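# Seat two printed parts on jig pins or press CALL

## Task

This is the final kit of the day. If the kit is fit to be assembled, place both loose printed parts on their matching pins in the jig, arranged as the drawing shows, and do not touch the blue CALL button. If the kit should not be assembled, do not touch any of its parts, the jig or the drawing; instead, with a closed gripper coming from above, press the blue CALL button fully down and keep it there for one second.

## Robot and tools

Robot: two arms, left_arm and right_arm, each ending in a parallel two-finger gripper. Calibrated base poses in the scene frame: left_arm at (-0.047, +0.247, +0.039) m with quat_wxyz (+1.000, 0, 0, +0.009); right_arm at (+0.004, -0.354, +0.044) m with quat_wxyz (+1.000, 0, 0, -0.014).

Frame: every hand pose, velocity and target is given in the scene frame. Its origin sits at table-top height halfway between the nominal bases; +x points out over the table, +z up, and left_arm is on the +y side (arm names do not match image left and right). Reported hand position and orientation may be off by a few centimetres, more when the arm reaches far.

Gripper: fingers point along the gripper's +z axis and close along its y axis. end_effector_position is the spot between the pads, roughly 1 cm short of the fingertips.

Row format (shared by execute_actions and move): a single list of 16 plain numbers covering both arms, even when one arm is idle. Order: left_arm x, y, z, qw, qx, qy, qz, opening, then right_arm in the same 8. x, y, z are an absolute target position in metres in the scene frame; qw, qx, qy, qz an absolute target orientation, w first. Opening runs from -1 (closed) to +1 (fully open, 0.094 m); it is a target, not an offset. To keep an arm still, resend its exact pose from the last result before it began holding, plus the opening it should keep; a 0 in the opening slot is a real command. To keep an orientation steady, repeat the same target quaternion every row rather than copying a drifted reading.

execute_actions(actions, cameras): actions is a list of up to 15 actions; each action is up to 15 rows, one per 1/30 s control step, and a short table repeats its last row to fill 15 steps (0.5 s). An action is rejected for both arms if any target lies more than 0.6 m from that gripper's current position along any of the gripper's own axes; the whole call is rejected if an action is malformed or the first one fails this test against the latest reported state. An empty actions list returns images and shows every field.

move(target, speed, blend, opening_speed, grip_force, blocking, cameras): drives each gripper in a straight line from its Hand target to the row(s) in target (one row, or a list of up to 15 rows sharing 10 s), with no 0.6 m limit. speed: top path speed in m/s, 0.002 to 4.3, default 0.25 (turn rate up to twice this in rad/s); one value or one per target. blend: corner rounding in m for lists, default 0 meaning stop at each point. opening_speed: rate of the commanded opening per second on the -1..+1 scale, at least 0.2. grip_force: per-pad force cap in newtons, 10 to 50 (50 is full), one value or one per arm; it persists, and low values close slowly. blocking=false returns after about 0.5 s while the move continues; a new move takes over from the old path. Paths do not avoid obstacles or the other arm, and grippers lag and overshoot more at speed, especially with a nearly straight arm. Avoid paths near an arm's own base; go around it.

wait(seconds 0 to 10, cameras): lets time pass with current commands held. stop(cameras): brakes a running move. zoom_image(camera, region): camera is cam_high, cam_over, cam_left_wrist or cam_right_wrist; region [x0, y0, x1, y1] in pixels from the top-left, at most 504 wide and 504 high, on that camera's latest image. finished_scene(scene=1): ends the scene permanently.

cameras argument: a list of names, ["all"], or []; omitted/null means all for an empty actions list, otherwise none. Images are 672x504 from cam_high, cam_over, cam_left_wrist, cam_right_wrist.

Control behaviour: each step the commanded orientation is clipped to within 40 degrees of the measured one, and damped inverse kinematics favours position. One action may fall short; check Hand target and send the remainder. Friction and gravity can leave a resting gripper a few cm off its command, which does not by itself indicate contact.

Result lines: end_effector_position and end_effector_quat_wxyz per arm; Hand target (where each arm is being sent); Tool commands (current opening commands); grip_measured (finger opening on the -1..+1 scale, up to about 2.5 mm wide when empty, narrower than a hard part under full squeeze); Joint positions (last value is opening in metres); Joint velocities (may be omitted or say within noise); Joint torques (include arm weight, offsets and noise; numbers 3 and 4 wrap at ±28 N m); Motor temperatures; MOTOR HOT above 85 °C; OVER-TEMPERATURE FAULT when an arm drops at 100 °C. A move adds a move: line with its ending (done, off_target, moving, held, fault) and limits (paced = pose clipped, held = steps withheld). done means at rest within 10 mm and 2 degrees; neither done nor off_target reveals contact.

Gripping: to release, command an opening clearly above grip_measured. Pad force rises about 1 N per 0.001 below first touch, then jumps to the force cap; close slowly on fragile parts.

Avoid: dropping parts or releasing them while moving, fast impacts, hard pushes, any contact between the two arms or one gripper closing on the other's fingers, pushing toward unreachable poses or long loaded holds (heat), and anything leaving the table. Joint ranges (rad): waist -2.880 to 2.880, shoulder 0.000 to 3.142, elbow 0.000 to 3.019 (straight at 2.964), wrist pitch -1.693 to 1.571, wrist yaw -1.571 to 1.571, wrist roll -2.094 to 2.094.

Each tool is called after "Request:" in YAML: its name, and indented under it one key for each argument.

## Session

Request:
execute_actions:
  actions: []

Scene clock: 0.00 s.
left_arm: end_effector_position=(+0.4311, +0.3705, +0.3585) grip_measured=+1.000 end_effector_quat_wxyz=(+0.565, -0.144, +0.810, +0.060) | right_arm: end_effector_position=(+0.4656, -0.6170, +0.3778) grip_measured=+1.000 end_effector_quat_wxyz=(+0.671, +0.010, +0.722, -0.167)
Joint positions: left_arm=[0.223 1.042 0.821 -0.142 -0.038 -0.085 0.094] | right_arm=[-0.611 1.196 0.755 0.394 -0.383 -0.247 0.094]
Joint velocities: within noise
Joint torques (N m): no reading
Motor temperatures (°C): left_arm=[28 28 27 29 29 26 28] | right_arm=[28 28 30 27 28 28 29]
Heat: left arm: hottest wrist pitch 29 °C; right arm: hottest elbow 30 °C.
Hand target: left_arm +0.4357, +0.3717, +0.3730; +0.575, -0.143, +0.803, +0.060 | right_arm +0.4690, -0.6195, +0.3999; +0.684, +0.004, +0.709, -0.176
Tool commands: left_gripper/opening=+1.0 right_gripper/opening=+1.0

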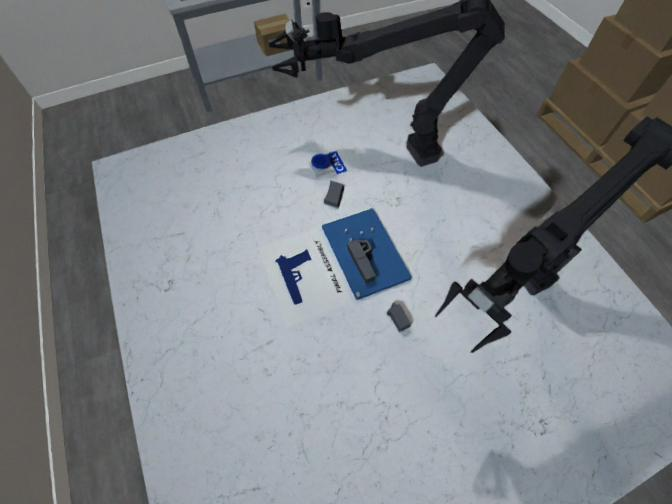

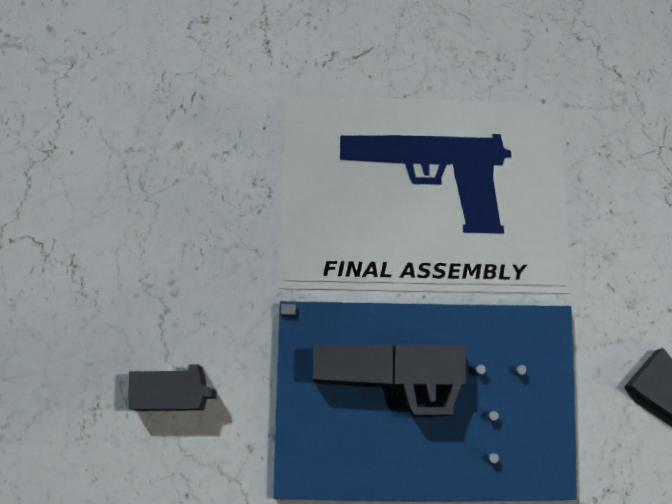

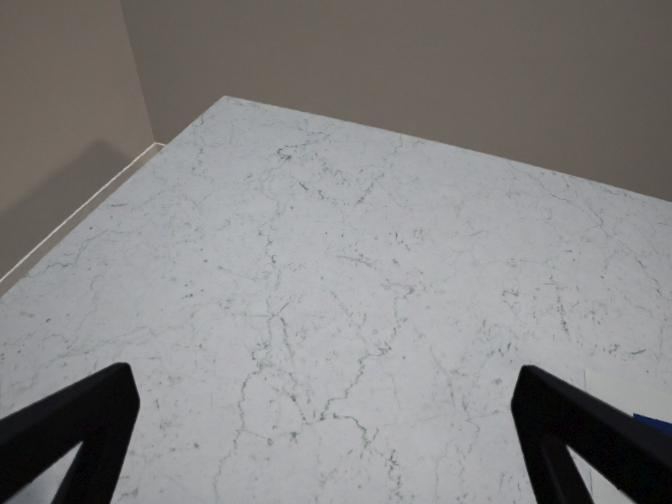

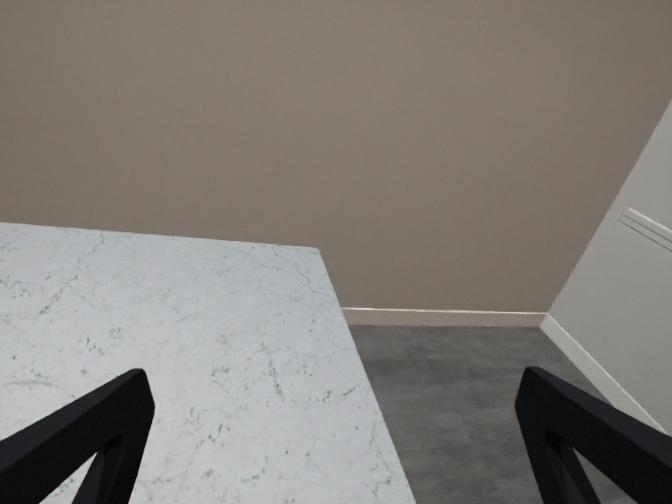

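Request:
zoom_image:
  camera: "cam_over"
  region: [270, 90, 600, 504]

Request:
zoom_image:
  camera: "cam_high"
  region: [250, 130, 430, 340]

Scaled by 1.217 from the camera's 672x504 image, which has a finer 960x720 frame.

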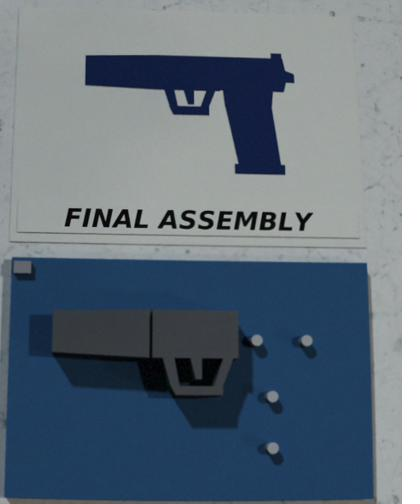

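Scaled by 2.400 from the camera's 672x504 image, which has a finer 960x720 frame.

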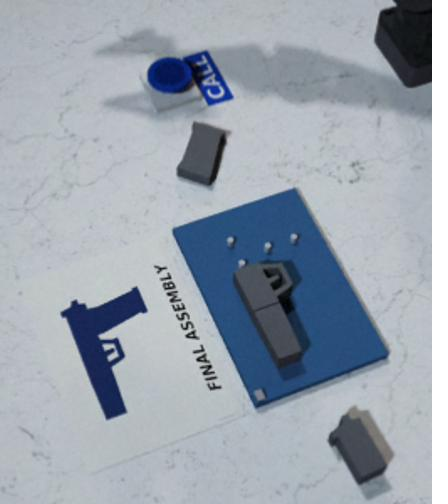

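Request:
move:
  target: [0.4311, 0.3705, 0.3585, 0.565, -0.144, 0.81, 0.06, 1.0, 0.33, -0.45, 0.30, 0, 0.14, 0.99, 0, -1.0]
  speed: 0.5
  cameras: ["cam_high", "cam_right_wrist"]

Scene clock: 46.47 s.
left_arm: end_effector_position=(+0.4311, +0.3705, +0.3585) grip_measured=+1.000 end_effector_quat_wxyz=(+0.565, -0.144, +0.810, +0.060) | right_arm: end_effector_position=(+0.3169, -0.4489, +0.2828) grip_measured=-0.986 end_effector_quat_wxyz=(-0.015, +0.135, +0.991, +0.002)
Joint positions: left_arm=[0.223 1.042 0.821 -0.142 -0.038 -0.085 0.094] | right_arm=[-0.264 1.214 1.155 -1.542 0.001 -0.022 0.001]
Joint torques (N m): left_arm=[0.38 -6.89 9.5 2.5 -0.03 0.03] | right_arm=[1.32 -3.96 13.16 -0.13 -0.24 -0.02]
Motor temperatures (°C): left_arm=[28 29 37 29 29 26 28] | right_arm=[28 28 39 28 28 28 29]
Heat: left arm: hottest elbow 37 °C; right arm: hottest elbow 39 °C.
Hand target: left_arm +0.4311, +0.3706, +0.3585; +0.565, -0.144, +0.810, +0.060 | right_arm +0.3293, -0.4498, +0.2998; +0.001, +0.140, +0.990, +0.000
Off the commanded pose: left_arm 0.000 m, 0 deg | right_arm 0.022 m, 2 deg.
move: off_target (right_arm)
Images, in order (width x height): cam_high 672x504, cam_right_wrist 672x504.

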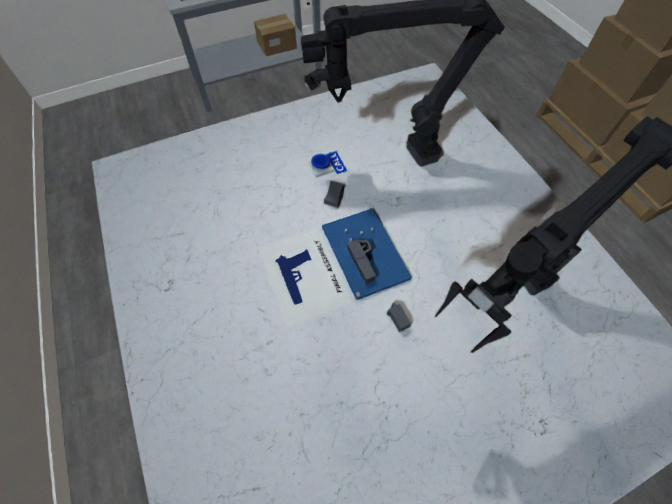

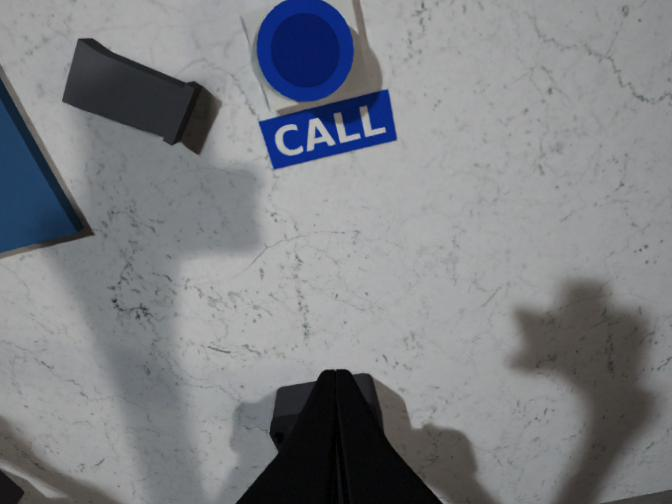

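Request:
move:
  target: [0.4311, 0.3705, 0.3585, 0.565, -0.144, 0.81, 0.06, 1.0, 0.45, -0.457, 0.22, 0, 0.14, 0.99, 0, -1.0]
  speed: 0.4
  cameras: ["cam_high", "cam_right_wrist"]

Scene clock: 69.53 s.
left_arm: end_effector_position=(+0.4311, +0.3705, +0.3585) grip_measured=+1.000 end_effector_quat_wxyz=(+0.565, -0.144, +0.810, +0.060) | right_arm: end_effector_position=(+0.4297, -0.4547, +0.2022) grip_measured=-0.986 end_effector_quat_wxyz=(-0.030, +0.134, +0.990, +0.003)
Joint positions: left_arm=[0.223 1.042 0.821 -0.142 -0.038 -0.085 0.094] | right_arm=[-0.203 1.558 1.281 -1.354 -0.001 0.038 0.001]
Joint torques (N m): left_arm=[0.09 -6.95 9.47 2.54 -0.02 0.05] | right_arm=[1.14 -9.11 12.29 0.76 -0.16 0.01]
Motor temperatures (°C): left_arm=[28 29 37 29 29 26 28] | right_arm=[28 29 45 27 28 28 30]
Heat: left arm: hottest elbow 37 °C; right arm: hottest elbow 45 °C.
Hand target: left_arm +0.4311, +0.3706, +0.3585; +0.565, -0.144, +0.810, +0.060 | right_arm +0.4489, -0.4568, +0.2203; +0.000, +0.140, +0.990, +0.000
Off the commanded pose: left_arm 0.000 m, 0 deg | right_arm 0.027 m, 3 deg.
move: off_target (right_arm)
Images, in order (width x height): cam_high 672x504, cam_right_wrist 672x504.

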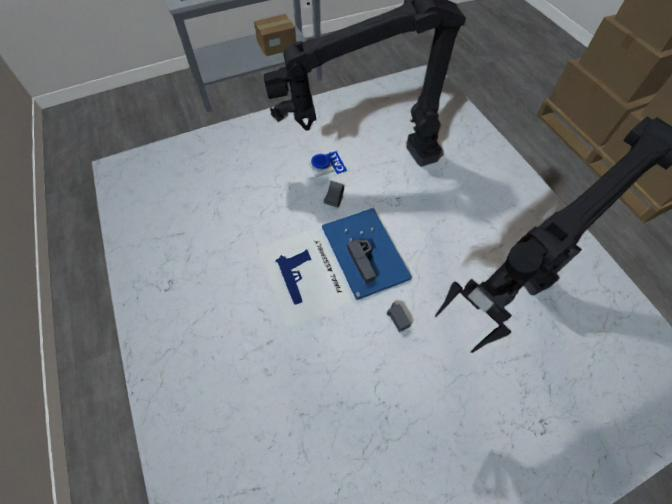

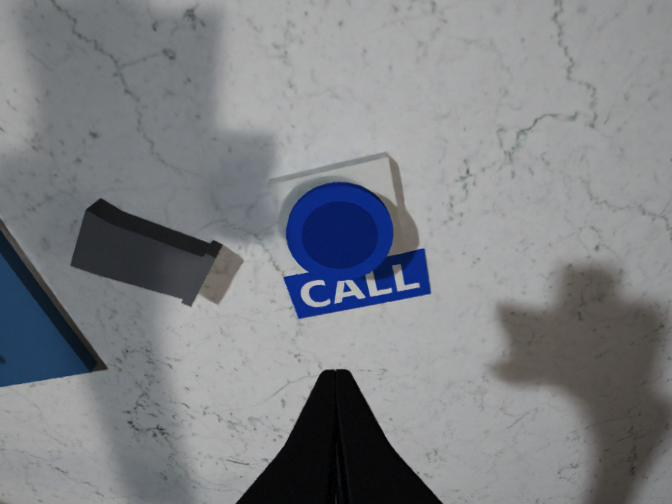

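Request:
move:
  target: [0.4311, 0.3705, 0.3585, 0.565, -0.144, 0.81, 0.06, 1.0, 0.431, -0.453, 0.14, 0.028, 0.138, 0.99, -0.004, -1.0]
  speed: 0.25
  cameras: ["cam_high", "cam_right_wrist"]

Scene clock: 97.73 s.
left_arm: end_effector_position=(+0.4311, +0.3705, +0.3585) grip_measured=+1.000 end_effector_quat_wxyz=(+0.565, -0.144, +0.810, +0.060) | right_arm: end_effector_position=(+0.4242, -0.4536, +0.1336) grip_measured=-0.986 end_effector_quat_wxyz=(+0.013, +0.135, +0.991, -0.002)
Joint positions: left_arm=[0.223 1.042 0.821 -0.142 -0.038 -0.085 0.094] | right_arm=[-0.203 1.558 1.088 -1.076 0.001 0.038 0.001]
Joint torques (N m): left_arm=[0.21 -6.83 9.46 2.5 -0.06 0.02] | right_arm=[1.26 -9.29 8.32 1.11 -0.05 -0.04]
Heat: left arm: hottest elbow 37 °C; right arm: hottest elbow 43 °C.
Hand target: left_arm +0.4311, +0.3706, +0.3585; +0.565, -0.144, +0.810, +0.060 | right_arm +0.4309, -0.4530, +0.1400; +0.028, +0.138, +0.990, -0.004
Off the commanded pose: left_arm 0.000 m, 0 deg | right_arm 0.009 m, 2 deg.
move: done
Images, in order (width x height): cam_high 672x504, cam_right_wrist 672x504.

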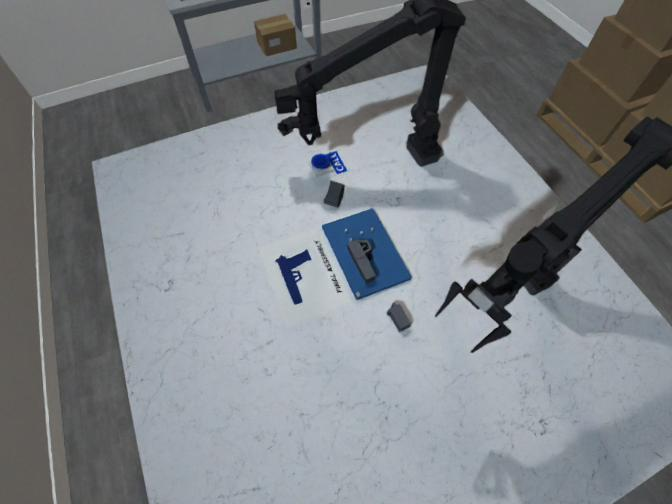

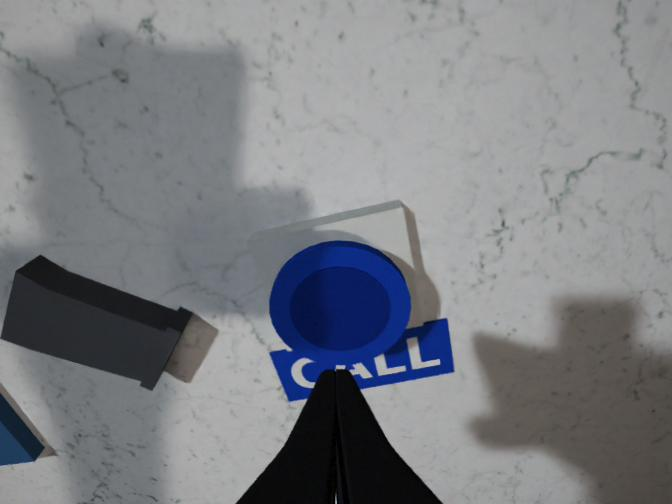

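Request:
move:
  target: [0.4311, 0.3705, 0.3585, 0.565, -0.144, 0.81, 0.06, 1.0, 0.411, -0.448, 0.095, 0.018, 0.138, 0.99, -0.002, -1.0]
  speed: 0.2
  cameras: ["cam_high", "cam_right_wrist"]

Request:
zoom_image:
  camera: "cam_high"
  region: [260, 90, 370, 215]

Scene clock: 112.33 s.
left_arm: end_effector_position=(+0.4311, +0.3705, +0.3585) grip_measured=+1.000 end_effector_quat_wxyz=(+0.565, -0.144, +0.810, +0.060) | right_arm: end_effector_position=(+0.4056, -0.4492, +0.0985) grip_measured=-0.986 end_effector_quat_wxyz=(+0.015, +0.135, +0.991, -0.002)
Joint positions: left_arm=[0.223 1.042 0.821 -0.142 -0.038 -0.085 0.094] | right_arm=[-0.203 1.558 0.982 -0.966 0.001 0.038 0.001]
Joint torques (N m): left_arm=[0.26 -6.48 9.44 2.58 -0.04 0.03] | right_arm=[1.2 -7.12 7.8 1.21 -0.14 -0.04]
Heat: left arm: hottest elbow 37 °C; right arm: hottest elbow 43 °C.
Hand target: left_arm +0.4311, +0.3706, +0.3585; +0.565, -0.144, +0.810, +0.060 | right_arm +0.4108, -0.4480, +0.0951; +0.018, +0.138, +0.990, -0.002
Off the commanded pose: left_arm 0.000 m, 0 deg | right_arm 0.007 m, 1 deg.
move: done
Images, in order (width x height): cam_high 672x504, cam_right_wrist 672x504.

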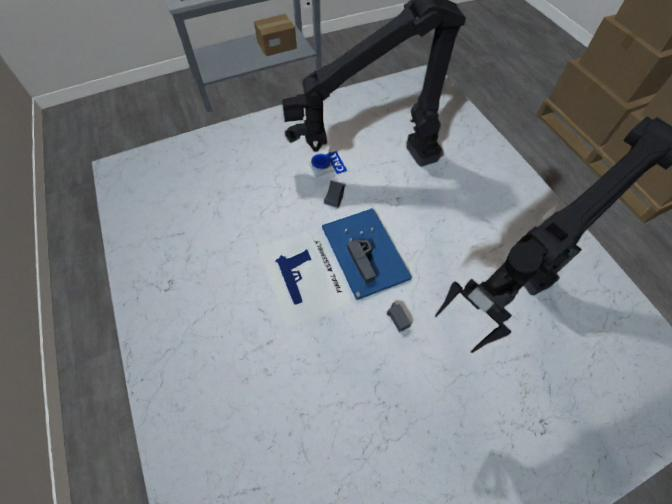

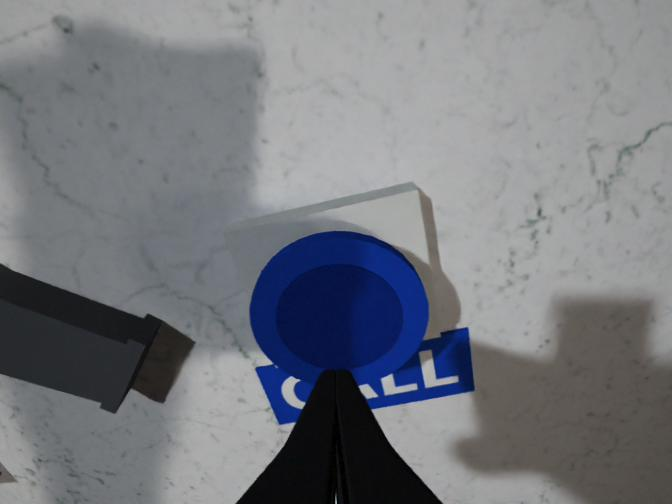

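Scaled by 4.032 from the camera's 672x504 image, which has a finer 960x720 frame.

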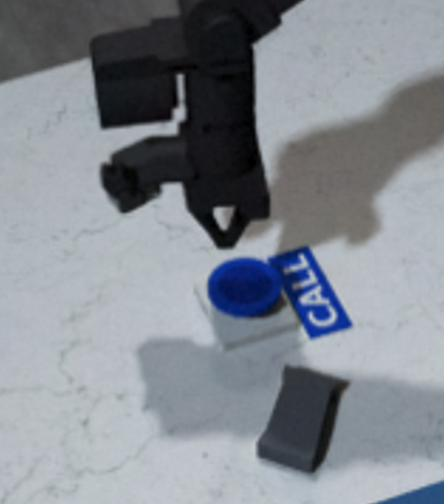

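Request:
move:
  target: [0.4311, 0.3705, 0.3585, 0.565, -0.144, 0.81, 0.06, 1.0, 0.411, -0.448, 0.062, 0.018, 0.138, 0.99, -0.002, -1.0]
  speed: 0.06
  cameras: ["cam_high", "cam_right_wrist"]

Request:
zoom_image:
  camera: "cam_high"
  region: [260, 90, 370, 215]

Scene clock: 123.20 s.
left_arm: end_effector_position=(+0.4311, +0.3705, +0.3585) grip_measured=+1.000 end_effector_quat_wxyz=(+0.565, -0.144, +0.810, +0.060) | right_arm: end_effector_position=(+0.4060, -0.4493, +0.0655) grip_measured=-0.986 end_effector_quat_wxyz=(+0.015, +0.135, +0.991, -0.002)
Joint positions: left_arm=[0.223 1.042 0.821 -0.142 -0.038 -0.085 0.094] | right_arm=[-0.203 1.614 0.945 -0.873 0.001 0.038 0.001]
Joint torques (N m): left_arm=[0.44 -6.83 9.51 2.63 -0.02 0] | right_arm=[1.26 -7.36 7.28 1.18 -0.14 -0.04]
Heat: left arm: hottest elbow 38 °C; right arm: hottest elbow 42 °C.
Hand target: left_arm +0.4311, +0.3706, +0.3585; +0.565, -0.144, +0.810, +0.060 | right_arm +0.4109, -0.4480, +0.0620; +0.018, +0.138, +0.990, -0.002
Off the commanded pose: left_arm 0.000 m, 0 deg | right_arm 0.006 m, 1 deg.
move: done
Images, in order (width x height): cam_high 672x504, cam_right_wrist 672x504.

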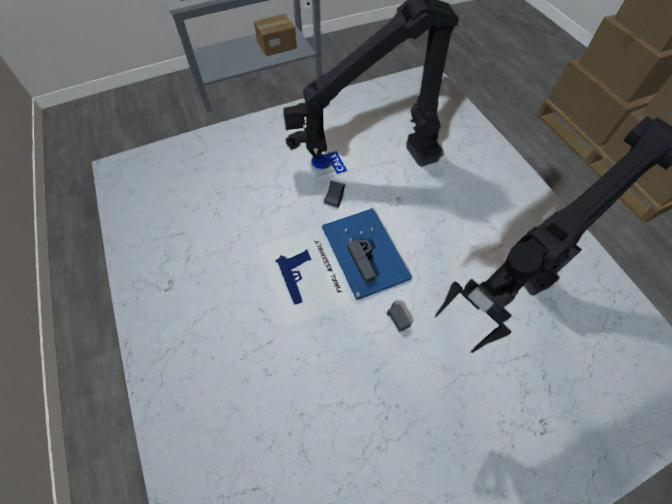

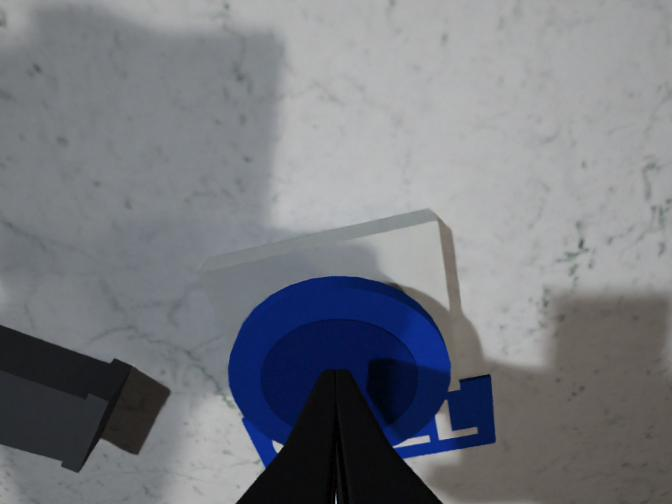

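Scaled by 4.032 from the camera's 672x504 image, which has a finer 960x720 frame.

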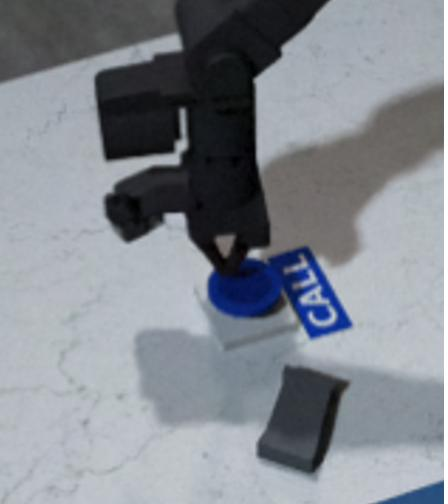

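Request:
move:
  target: [0.4311, 0.3705, 0.3585, 0.565, -0.144, 0.81, 0.06, 1.0, 0.409, -0.4475, 0.045, 0.018, 0.138, 0.99, -0.002, -1.0]
  speed: 0.04
  cameras: ["cam_high", "cam_right_wrist"]

Request:
zoom_image:
  camera: "cam_high"
  region: [280, 120, 360, 200]

Scene clock: 132.83 s.
left_arm: end_effector_position=(+0.4311, +0.3705, +0.3585) grip_measured=+1.000 end_effector_quat_wxyz=(+0.565, -0.144, +0.810, +0.060) | right_arm: end_effector_position=(+0.4045, -0.4490, +0.0490) grip_measured=-0.986 end_effector_quat_wxyz=(+0.015, +0.135, +0.991, -0.002)
Joint positions: left_arm=[0.223 1.042 0.821 -0.142 -0.038 -0.085 0.094] | right_arm=[-0.203 1.64 0.923 -0.823 0.001 0.038 0.001]
Joint torques (N m): left_arm=[0.21 -6.89 9.4 2.48 -0.02 0] | right_arm=[1.2 -7.41 6.97 1.2 -0.14 -0.04]
Heat: left arm: hottest elbow 38 °C; right arm: hottest elbow 41 °C.
Hand target: left_arm +0.4311, +0.3706, +0.3585; +0.565, -0.144, +0.810, +0.060 | right_arm +0.4088, -0.4475, +0.0451; +0.018, +0.138, +0.990, -0.002
Off the commanded pose: left_arm 0.000 m, 0 deg | right_arm 0.006 m, 0 deg.
move: done
Images, in order (width x height): cam_high 672x504, cam_right_wrist 672x504.

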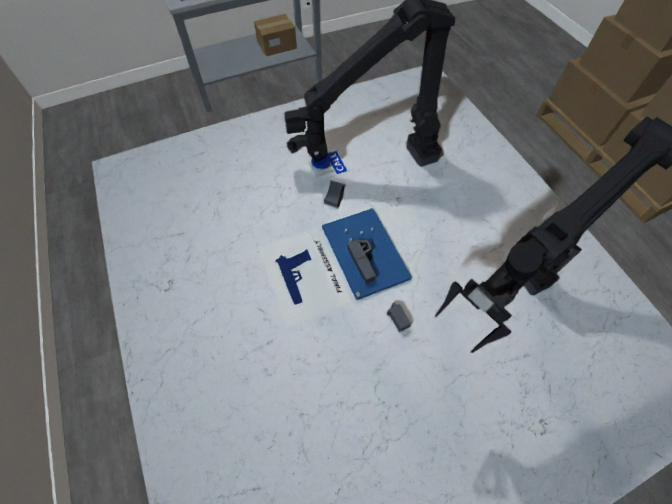

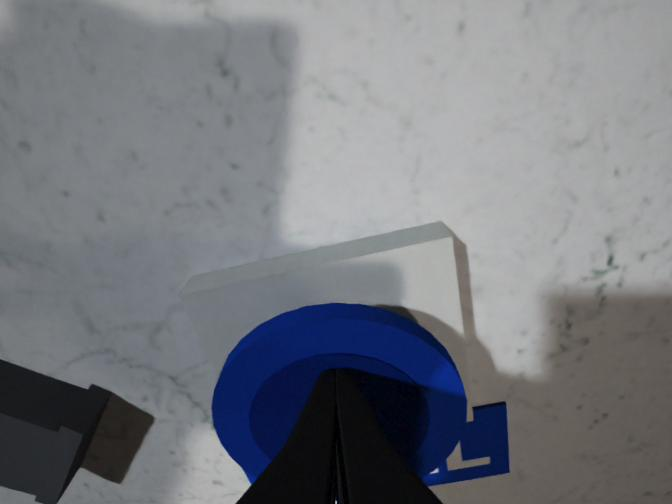

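Scaled by 6.300 from the camera's 672x504 image, which has a finer 960x720 frame.

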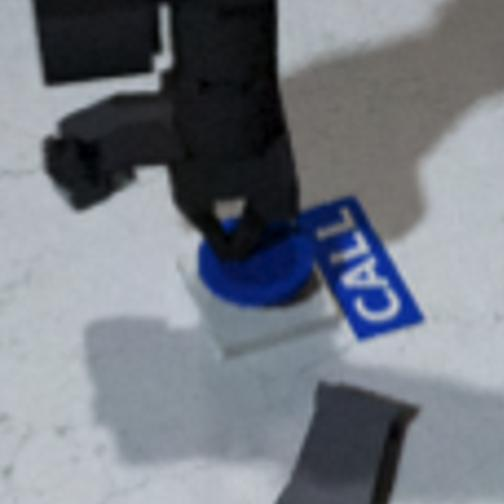

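Request:
move:
  target:
    - [0.4311, 0.3705, 0.3585, 0.565, -0.144, 0.81, 0.06, 1.0, 0.396, -0.444, 0.045, 0.018, 0.138, 0.99, -0.002, -1.0]
    - [0.4311, 0.3705, 0.3585, 0.565, -0.144, 0.81, 0.06, 1.0, 0.396, -0.444, 0.034, 0.018, 0.138, 0.99, -0.002, -1.0]
  speed: 0.04
  cameras: ["cam_high", "cam_right_wrist"]

Request:
zoom_image:
  camera: "cam_high"
  region: [280, 120, 360, 200]

Scene clock: 142.97 s.
left_arm: end_effector_position=(+0.4311, +0.3705, +0.3585) grip_measured=+1.000 end_effector_quat_wxyz=(+0.565, -0.144, +0.810, +0.060) | right_arm: end_effector_position=(+0.3997, -0.4479, +0.0433) grip_measured=-0.986 end_effector_quat_wxyz=(+0.023, +0.135, +0.991, -0.003)
Joint positions: left_arm=[0.223 1.042 0.821 -0.142 -0.038 -0.085 0.094] | right_arm=[-0.203 1.632 0.893 -0.785 0.001 0.038 0.001]
Joint torques (N m): left_arm=[0.26 -6.77 9.43 2.4 -0.03 0.04] | right_arm=[1.32 -7.24 5.41 1.32 -0.13 -0.02]
Motor temperatures (°C): left_arm=[28 29 38 29 29 26 28] | right_arm=[28 30 40 27 28 28 30]
Heat: left arm: hottest elbow 38 °C; right arm: hottest elbow 40 °C.
Hand target: left_arm +0.4311, +0.3706, +0.3585; +0.565, -0.144, +0.810, +0.060 | right_arm +0.3959, -0.4441, +0.0343; +0.018, +0.138, +0.990, -0.002
Off the commanded pose: left_arm 0.000 m, 0 deg | right_arm 0.011 m, 1 deg.
move: off_target (right_arm)
Images, in order (width x height): cam_high 672x504, cam_right_wrist 672x504.

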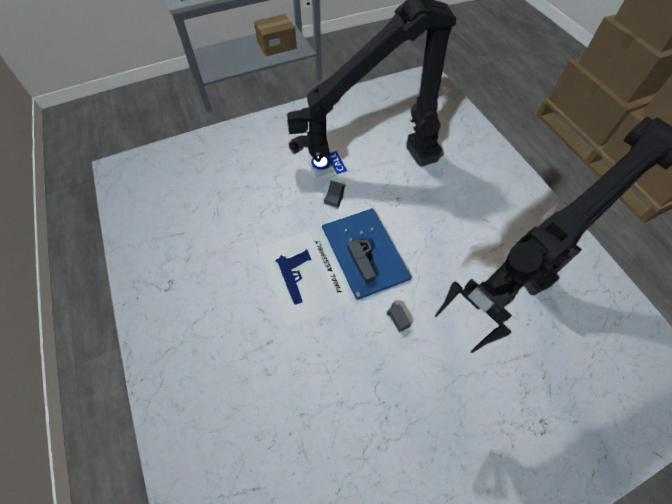

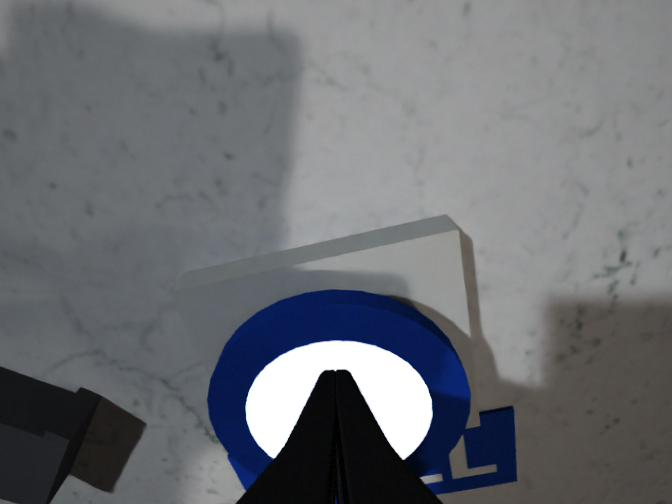

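Scaled by 6.300 from the camera's 672x504 image, which has a finer 960x720 frame.

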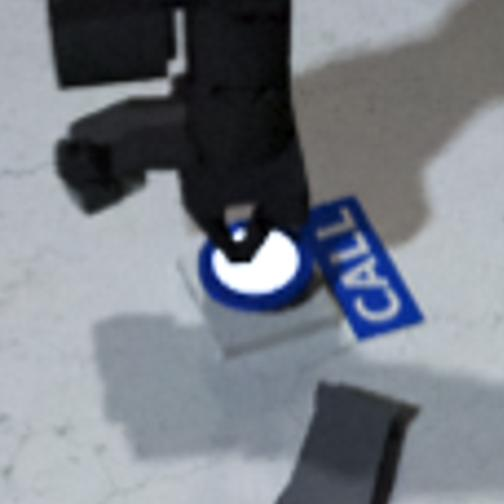

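Request:
move:
  target: [0.4311, 0.3705, 0.3585, 0.565, -0.144, 0.81, 0.06, 1.0, 0.396, -0.444, 0.028, 0.018, 0.138, 0.99, -0.002, -1.0]
  speed: 0.04
  cameras: ["cam_right_wrist"]

Request:
wait:
  seconds: 1.2

Scene clock: 149.07 s.
left_arm: end_effector_position=(+0.4311, +0.3705, +0.3585) grip_measured=+1.000 end_effector_quat_wxyz=(+0.565, -0.144, +0.810, +0.060) | right_arm: end_effector_position=(+0.3996, -0.4478, +0.0421) grip_measured=-0.986 end_effector_quat_wxyz=(+0.025, +0.135, +0.991, -0.003)
Joint positions: left_arm=[0.223 1.042 0.821 -0.142 -0.038 -0.085 0.094] | right_arm=[-0.203 1.632 0.888 -0.777 0.001 0.038 0.001]
Joint torques (N m): left_arm=[0.32 -6.18 9.5 2.48 -0.04 0.05] | right_arm=[1.32 -6.36 5.26 1.72 -0.13 -0.03]
Heat: left arm: hottest elbow 38 °C; right arm: hottest elbow 39 °C.
Hand target: left_arm +0.4311, +0.3706, +0.3585; +0.565, -0.144, +0.810, +0.060 | right_arm +0.3955, -0.4440, +0.0286; +0.018, +0.138, +0.990, -0.002
Off the commanded pose: left_arm 0.000 m, 0 deg | right_arm 0.015 m, 1 deg.
move: off_target (right_arm)
Images, in order (width x height): cam_right_wrist 672x504.

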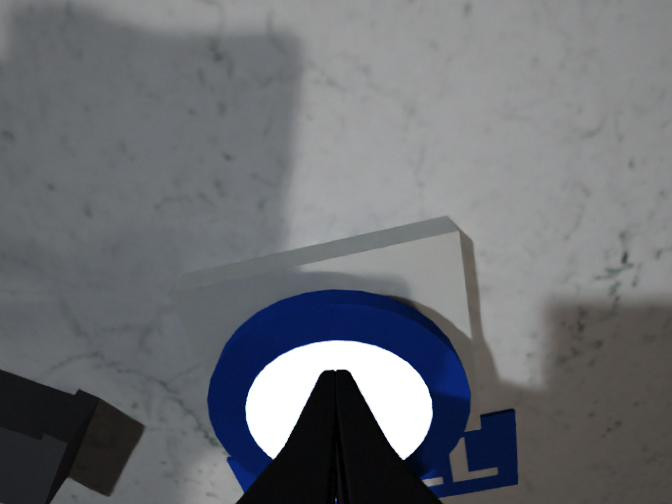

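Scene clock: 150.27 s.
left_arm: end_effector_position=(+0.4311, +0.3705, +0.3585) grip_measured=+1.000 end_effector_quat_wxyz=(+0.565, -0.144, +0.810, +0.060) | right_arm: end_effector_position=(+0.3996, -0.4478, +0.0421) grip_measured=-0.986 end_effector_quat_wxyz=(+0.025, +0.135, +0.991, -0.003)
Joint positions: left_arm=[0.223 1.042 0.821 -0.142 -0.038 -0.085 0.094] | right_arm=[-0.203 1.632 0.888 -0.777 0.001 0.038 0.001]
Joint torques (N m): left_arm=[0.21 -6.77 9.44 2.61 -0.04 0.03] | right_arm=[1.32 -6.36 5.26 1.72 -0.13 -0.02]
Heat: left arm: hottest elbow 38 °C; right arm: hottest elbow 39 °C.
Hand target: left_arm +0.4311, +0.3706, +0.3585; +0.565, -0.144, +0.810, +0.060 | right_arm +0.3955, -0.4440, +0.0286; +0.018, +0.138, +0.990, -0.002
Tool commands: left_gripper/opening=+1.0 right_gripper/opening=-1.0
Off the commanded pose: left_arm 0.000 m, 0 deg | right_arm 0.015 m, 1 deg.
wait: 1.20 s; at rest by 0.17 s

Request:
move:
  target: [0.4311, 0.3705, 0.3585, 0.565, -0.144, 0.81, 0.06, 1.0, 0.400, -0.448, 0.14, 0.018, 0.138, 0.99, -0.002, -1.0]
  speed: 0.15
  cameras: ["cam_high", "cam_right_wrist"]

Scene clock: 155.00 s.
left_arm: end_effector_position=(+0.4311, +0.3705, +0.3585) grip_measured=+1.000 end_effector_quat_wxyz=(+0.565, -0.144, +0.810, +0.060) | right_arm: end_effector_position=(+0.3836, -0.4441, +0.1202) grip_measured=-0.986 end_effector_quat_wxyz=(-0.004, +0.135, +0.991, +0.000)
Joint positions: left_arm=[0.223 1.042 0.821 -0.142 -0.038 -0.085 0.094] | right_arm=[-0.203 1.494 0.975 -1.061 0.001 0.038 0.001]
Joint torques (N m): left_arm=[0.09 -6.71 9.54 2.54 -0.05 0.01] | right_arm=[0.62 -8.41 11.19 -0.23 -0.15 -0.1]
Heat: left arm: hottest elbow 38 °C; right arm: hottest elbow 39 °C.
Hand target: left_arm +0.4311, +0.3706, +0.3585; +0.565, -0.144, +0.810, +0.060 | right_arm +0.3993, -0.4479, +0.1401; +0.018, +0.138, +0.990, -0.002
Off the commanded pose: left_arm 0.000 m, 0 deg | right_arm 0.026 m, 3 deg.
move: off_target (right_arm)
Images, in order (width x height): cam_high 672x504, cam_right_wrist 672x504.

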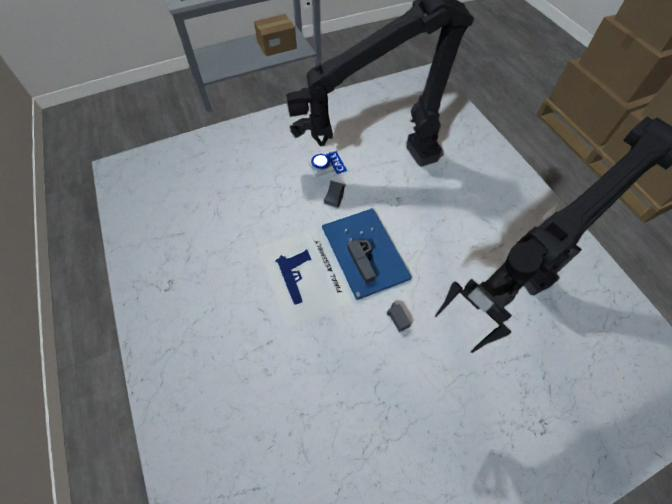

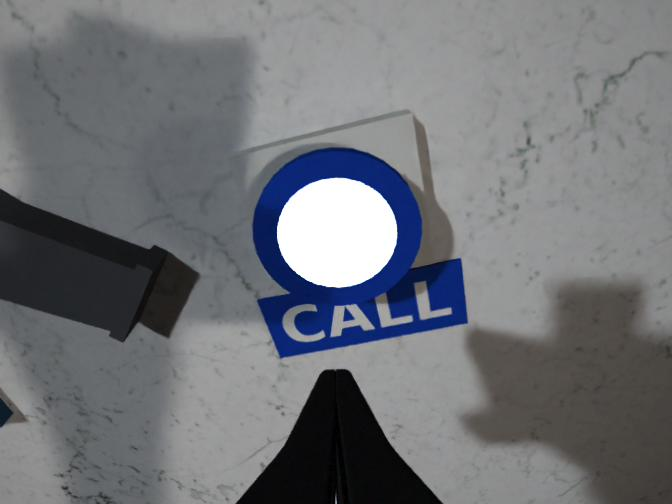

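The CALL light is still on, so the press was accepted.

Request:
finished_scene:

The scene is finished: the task was done.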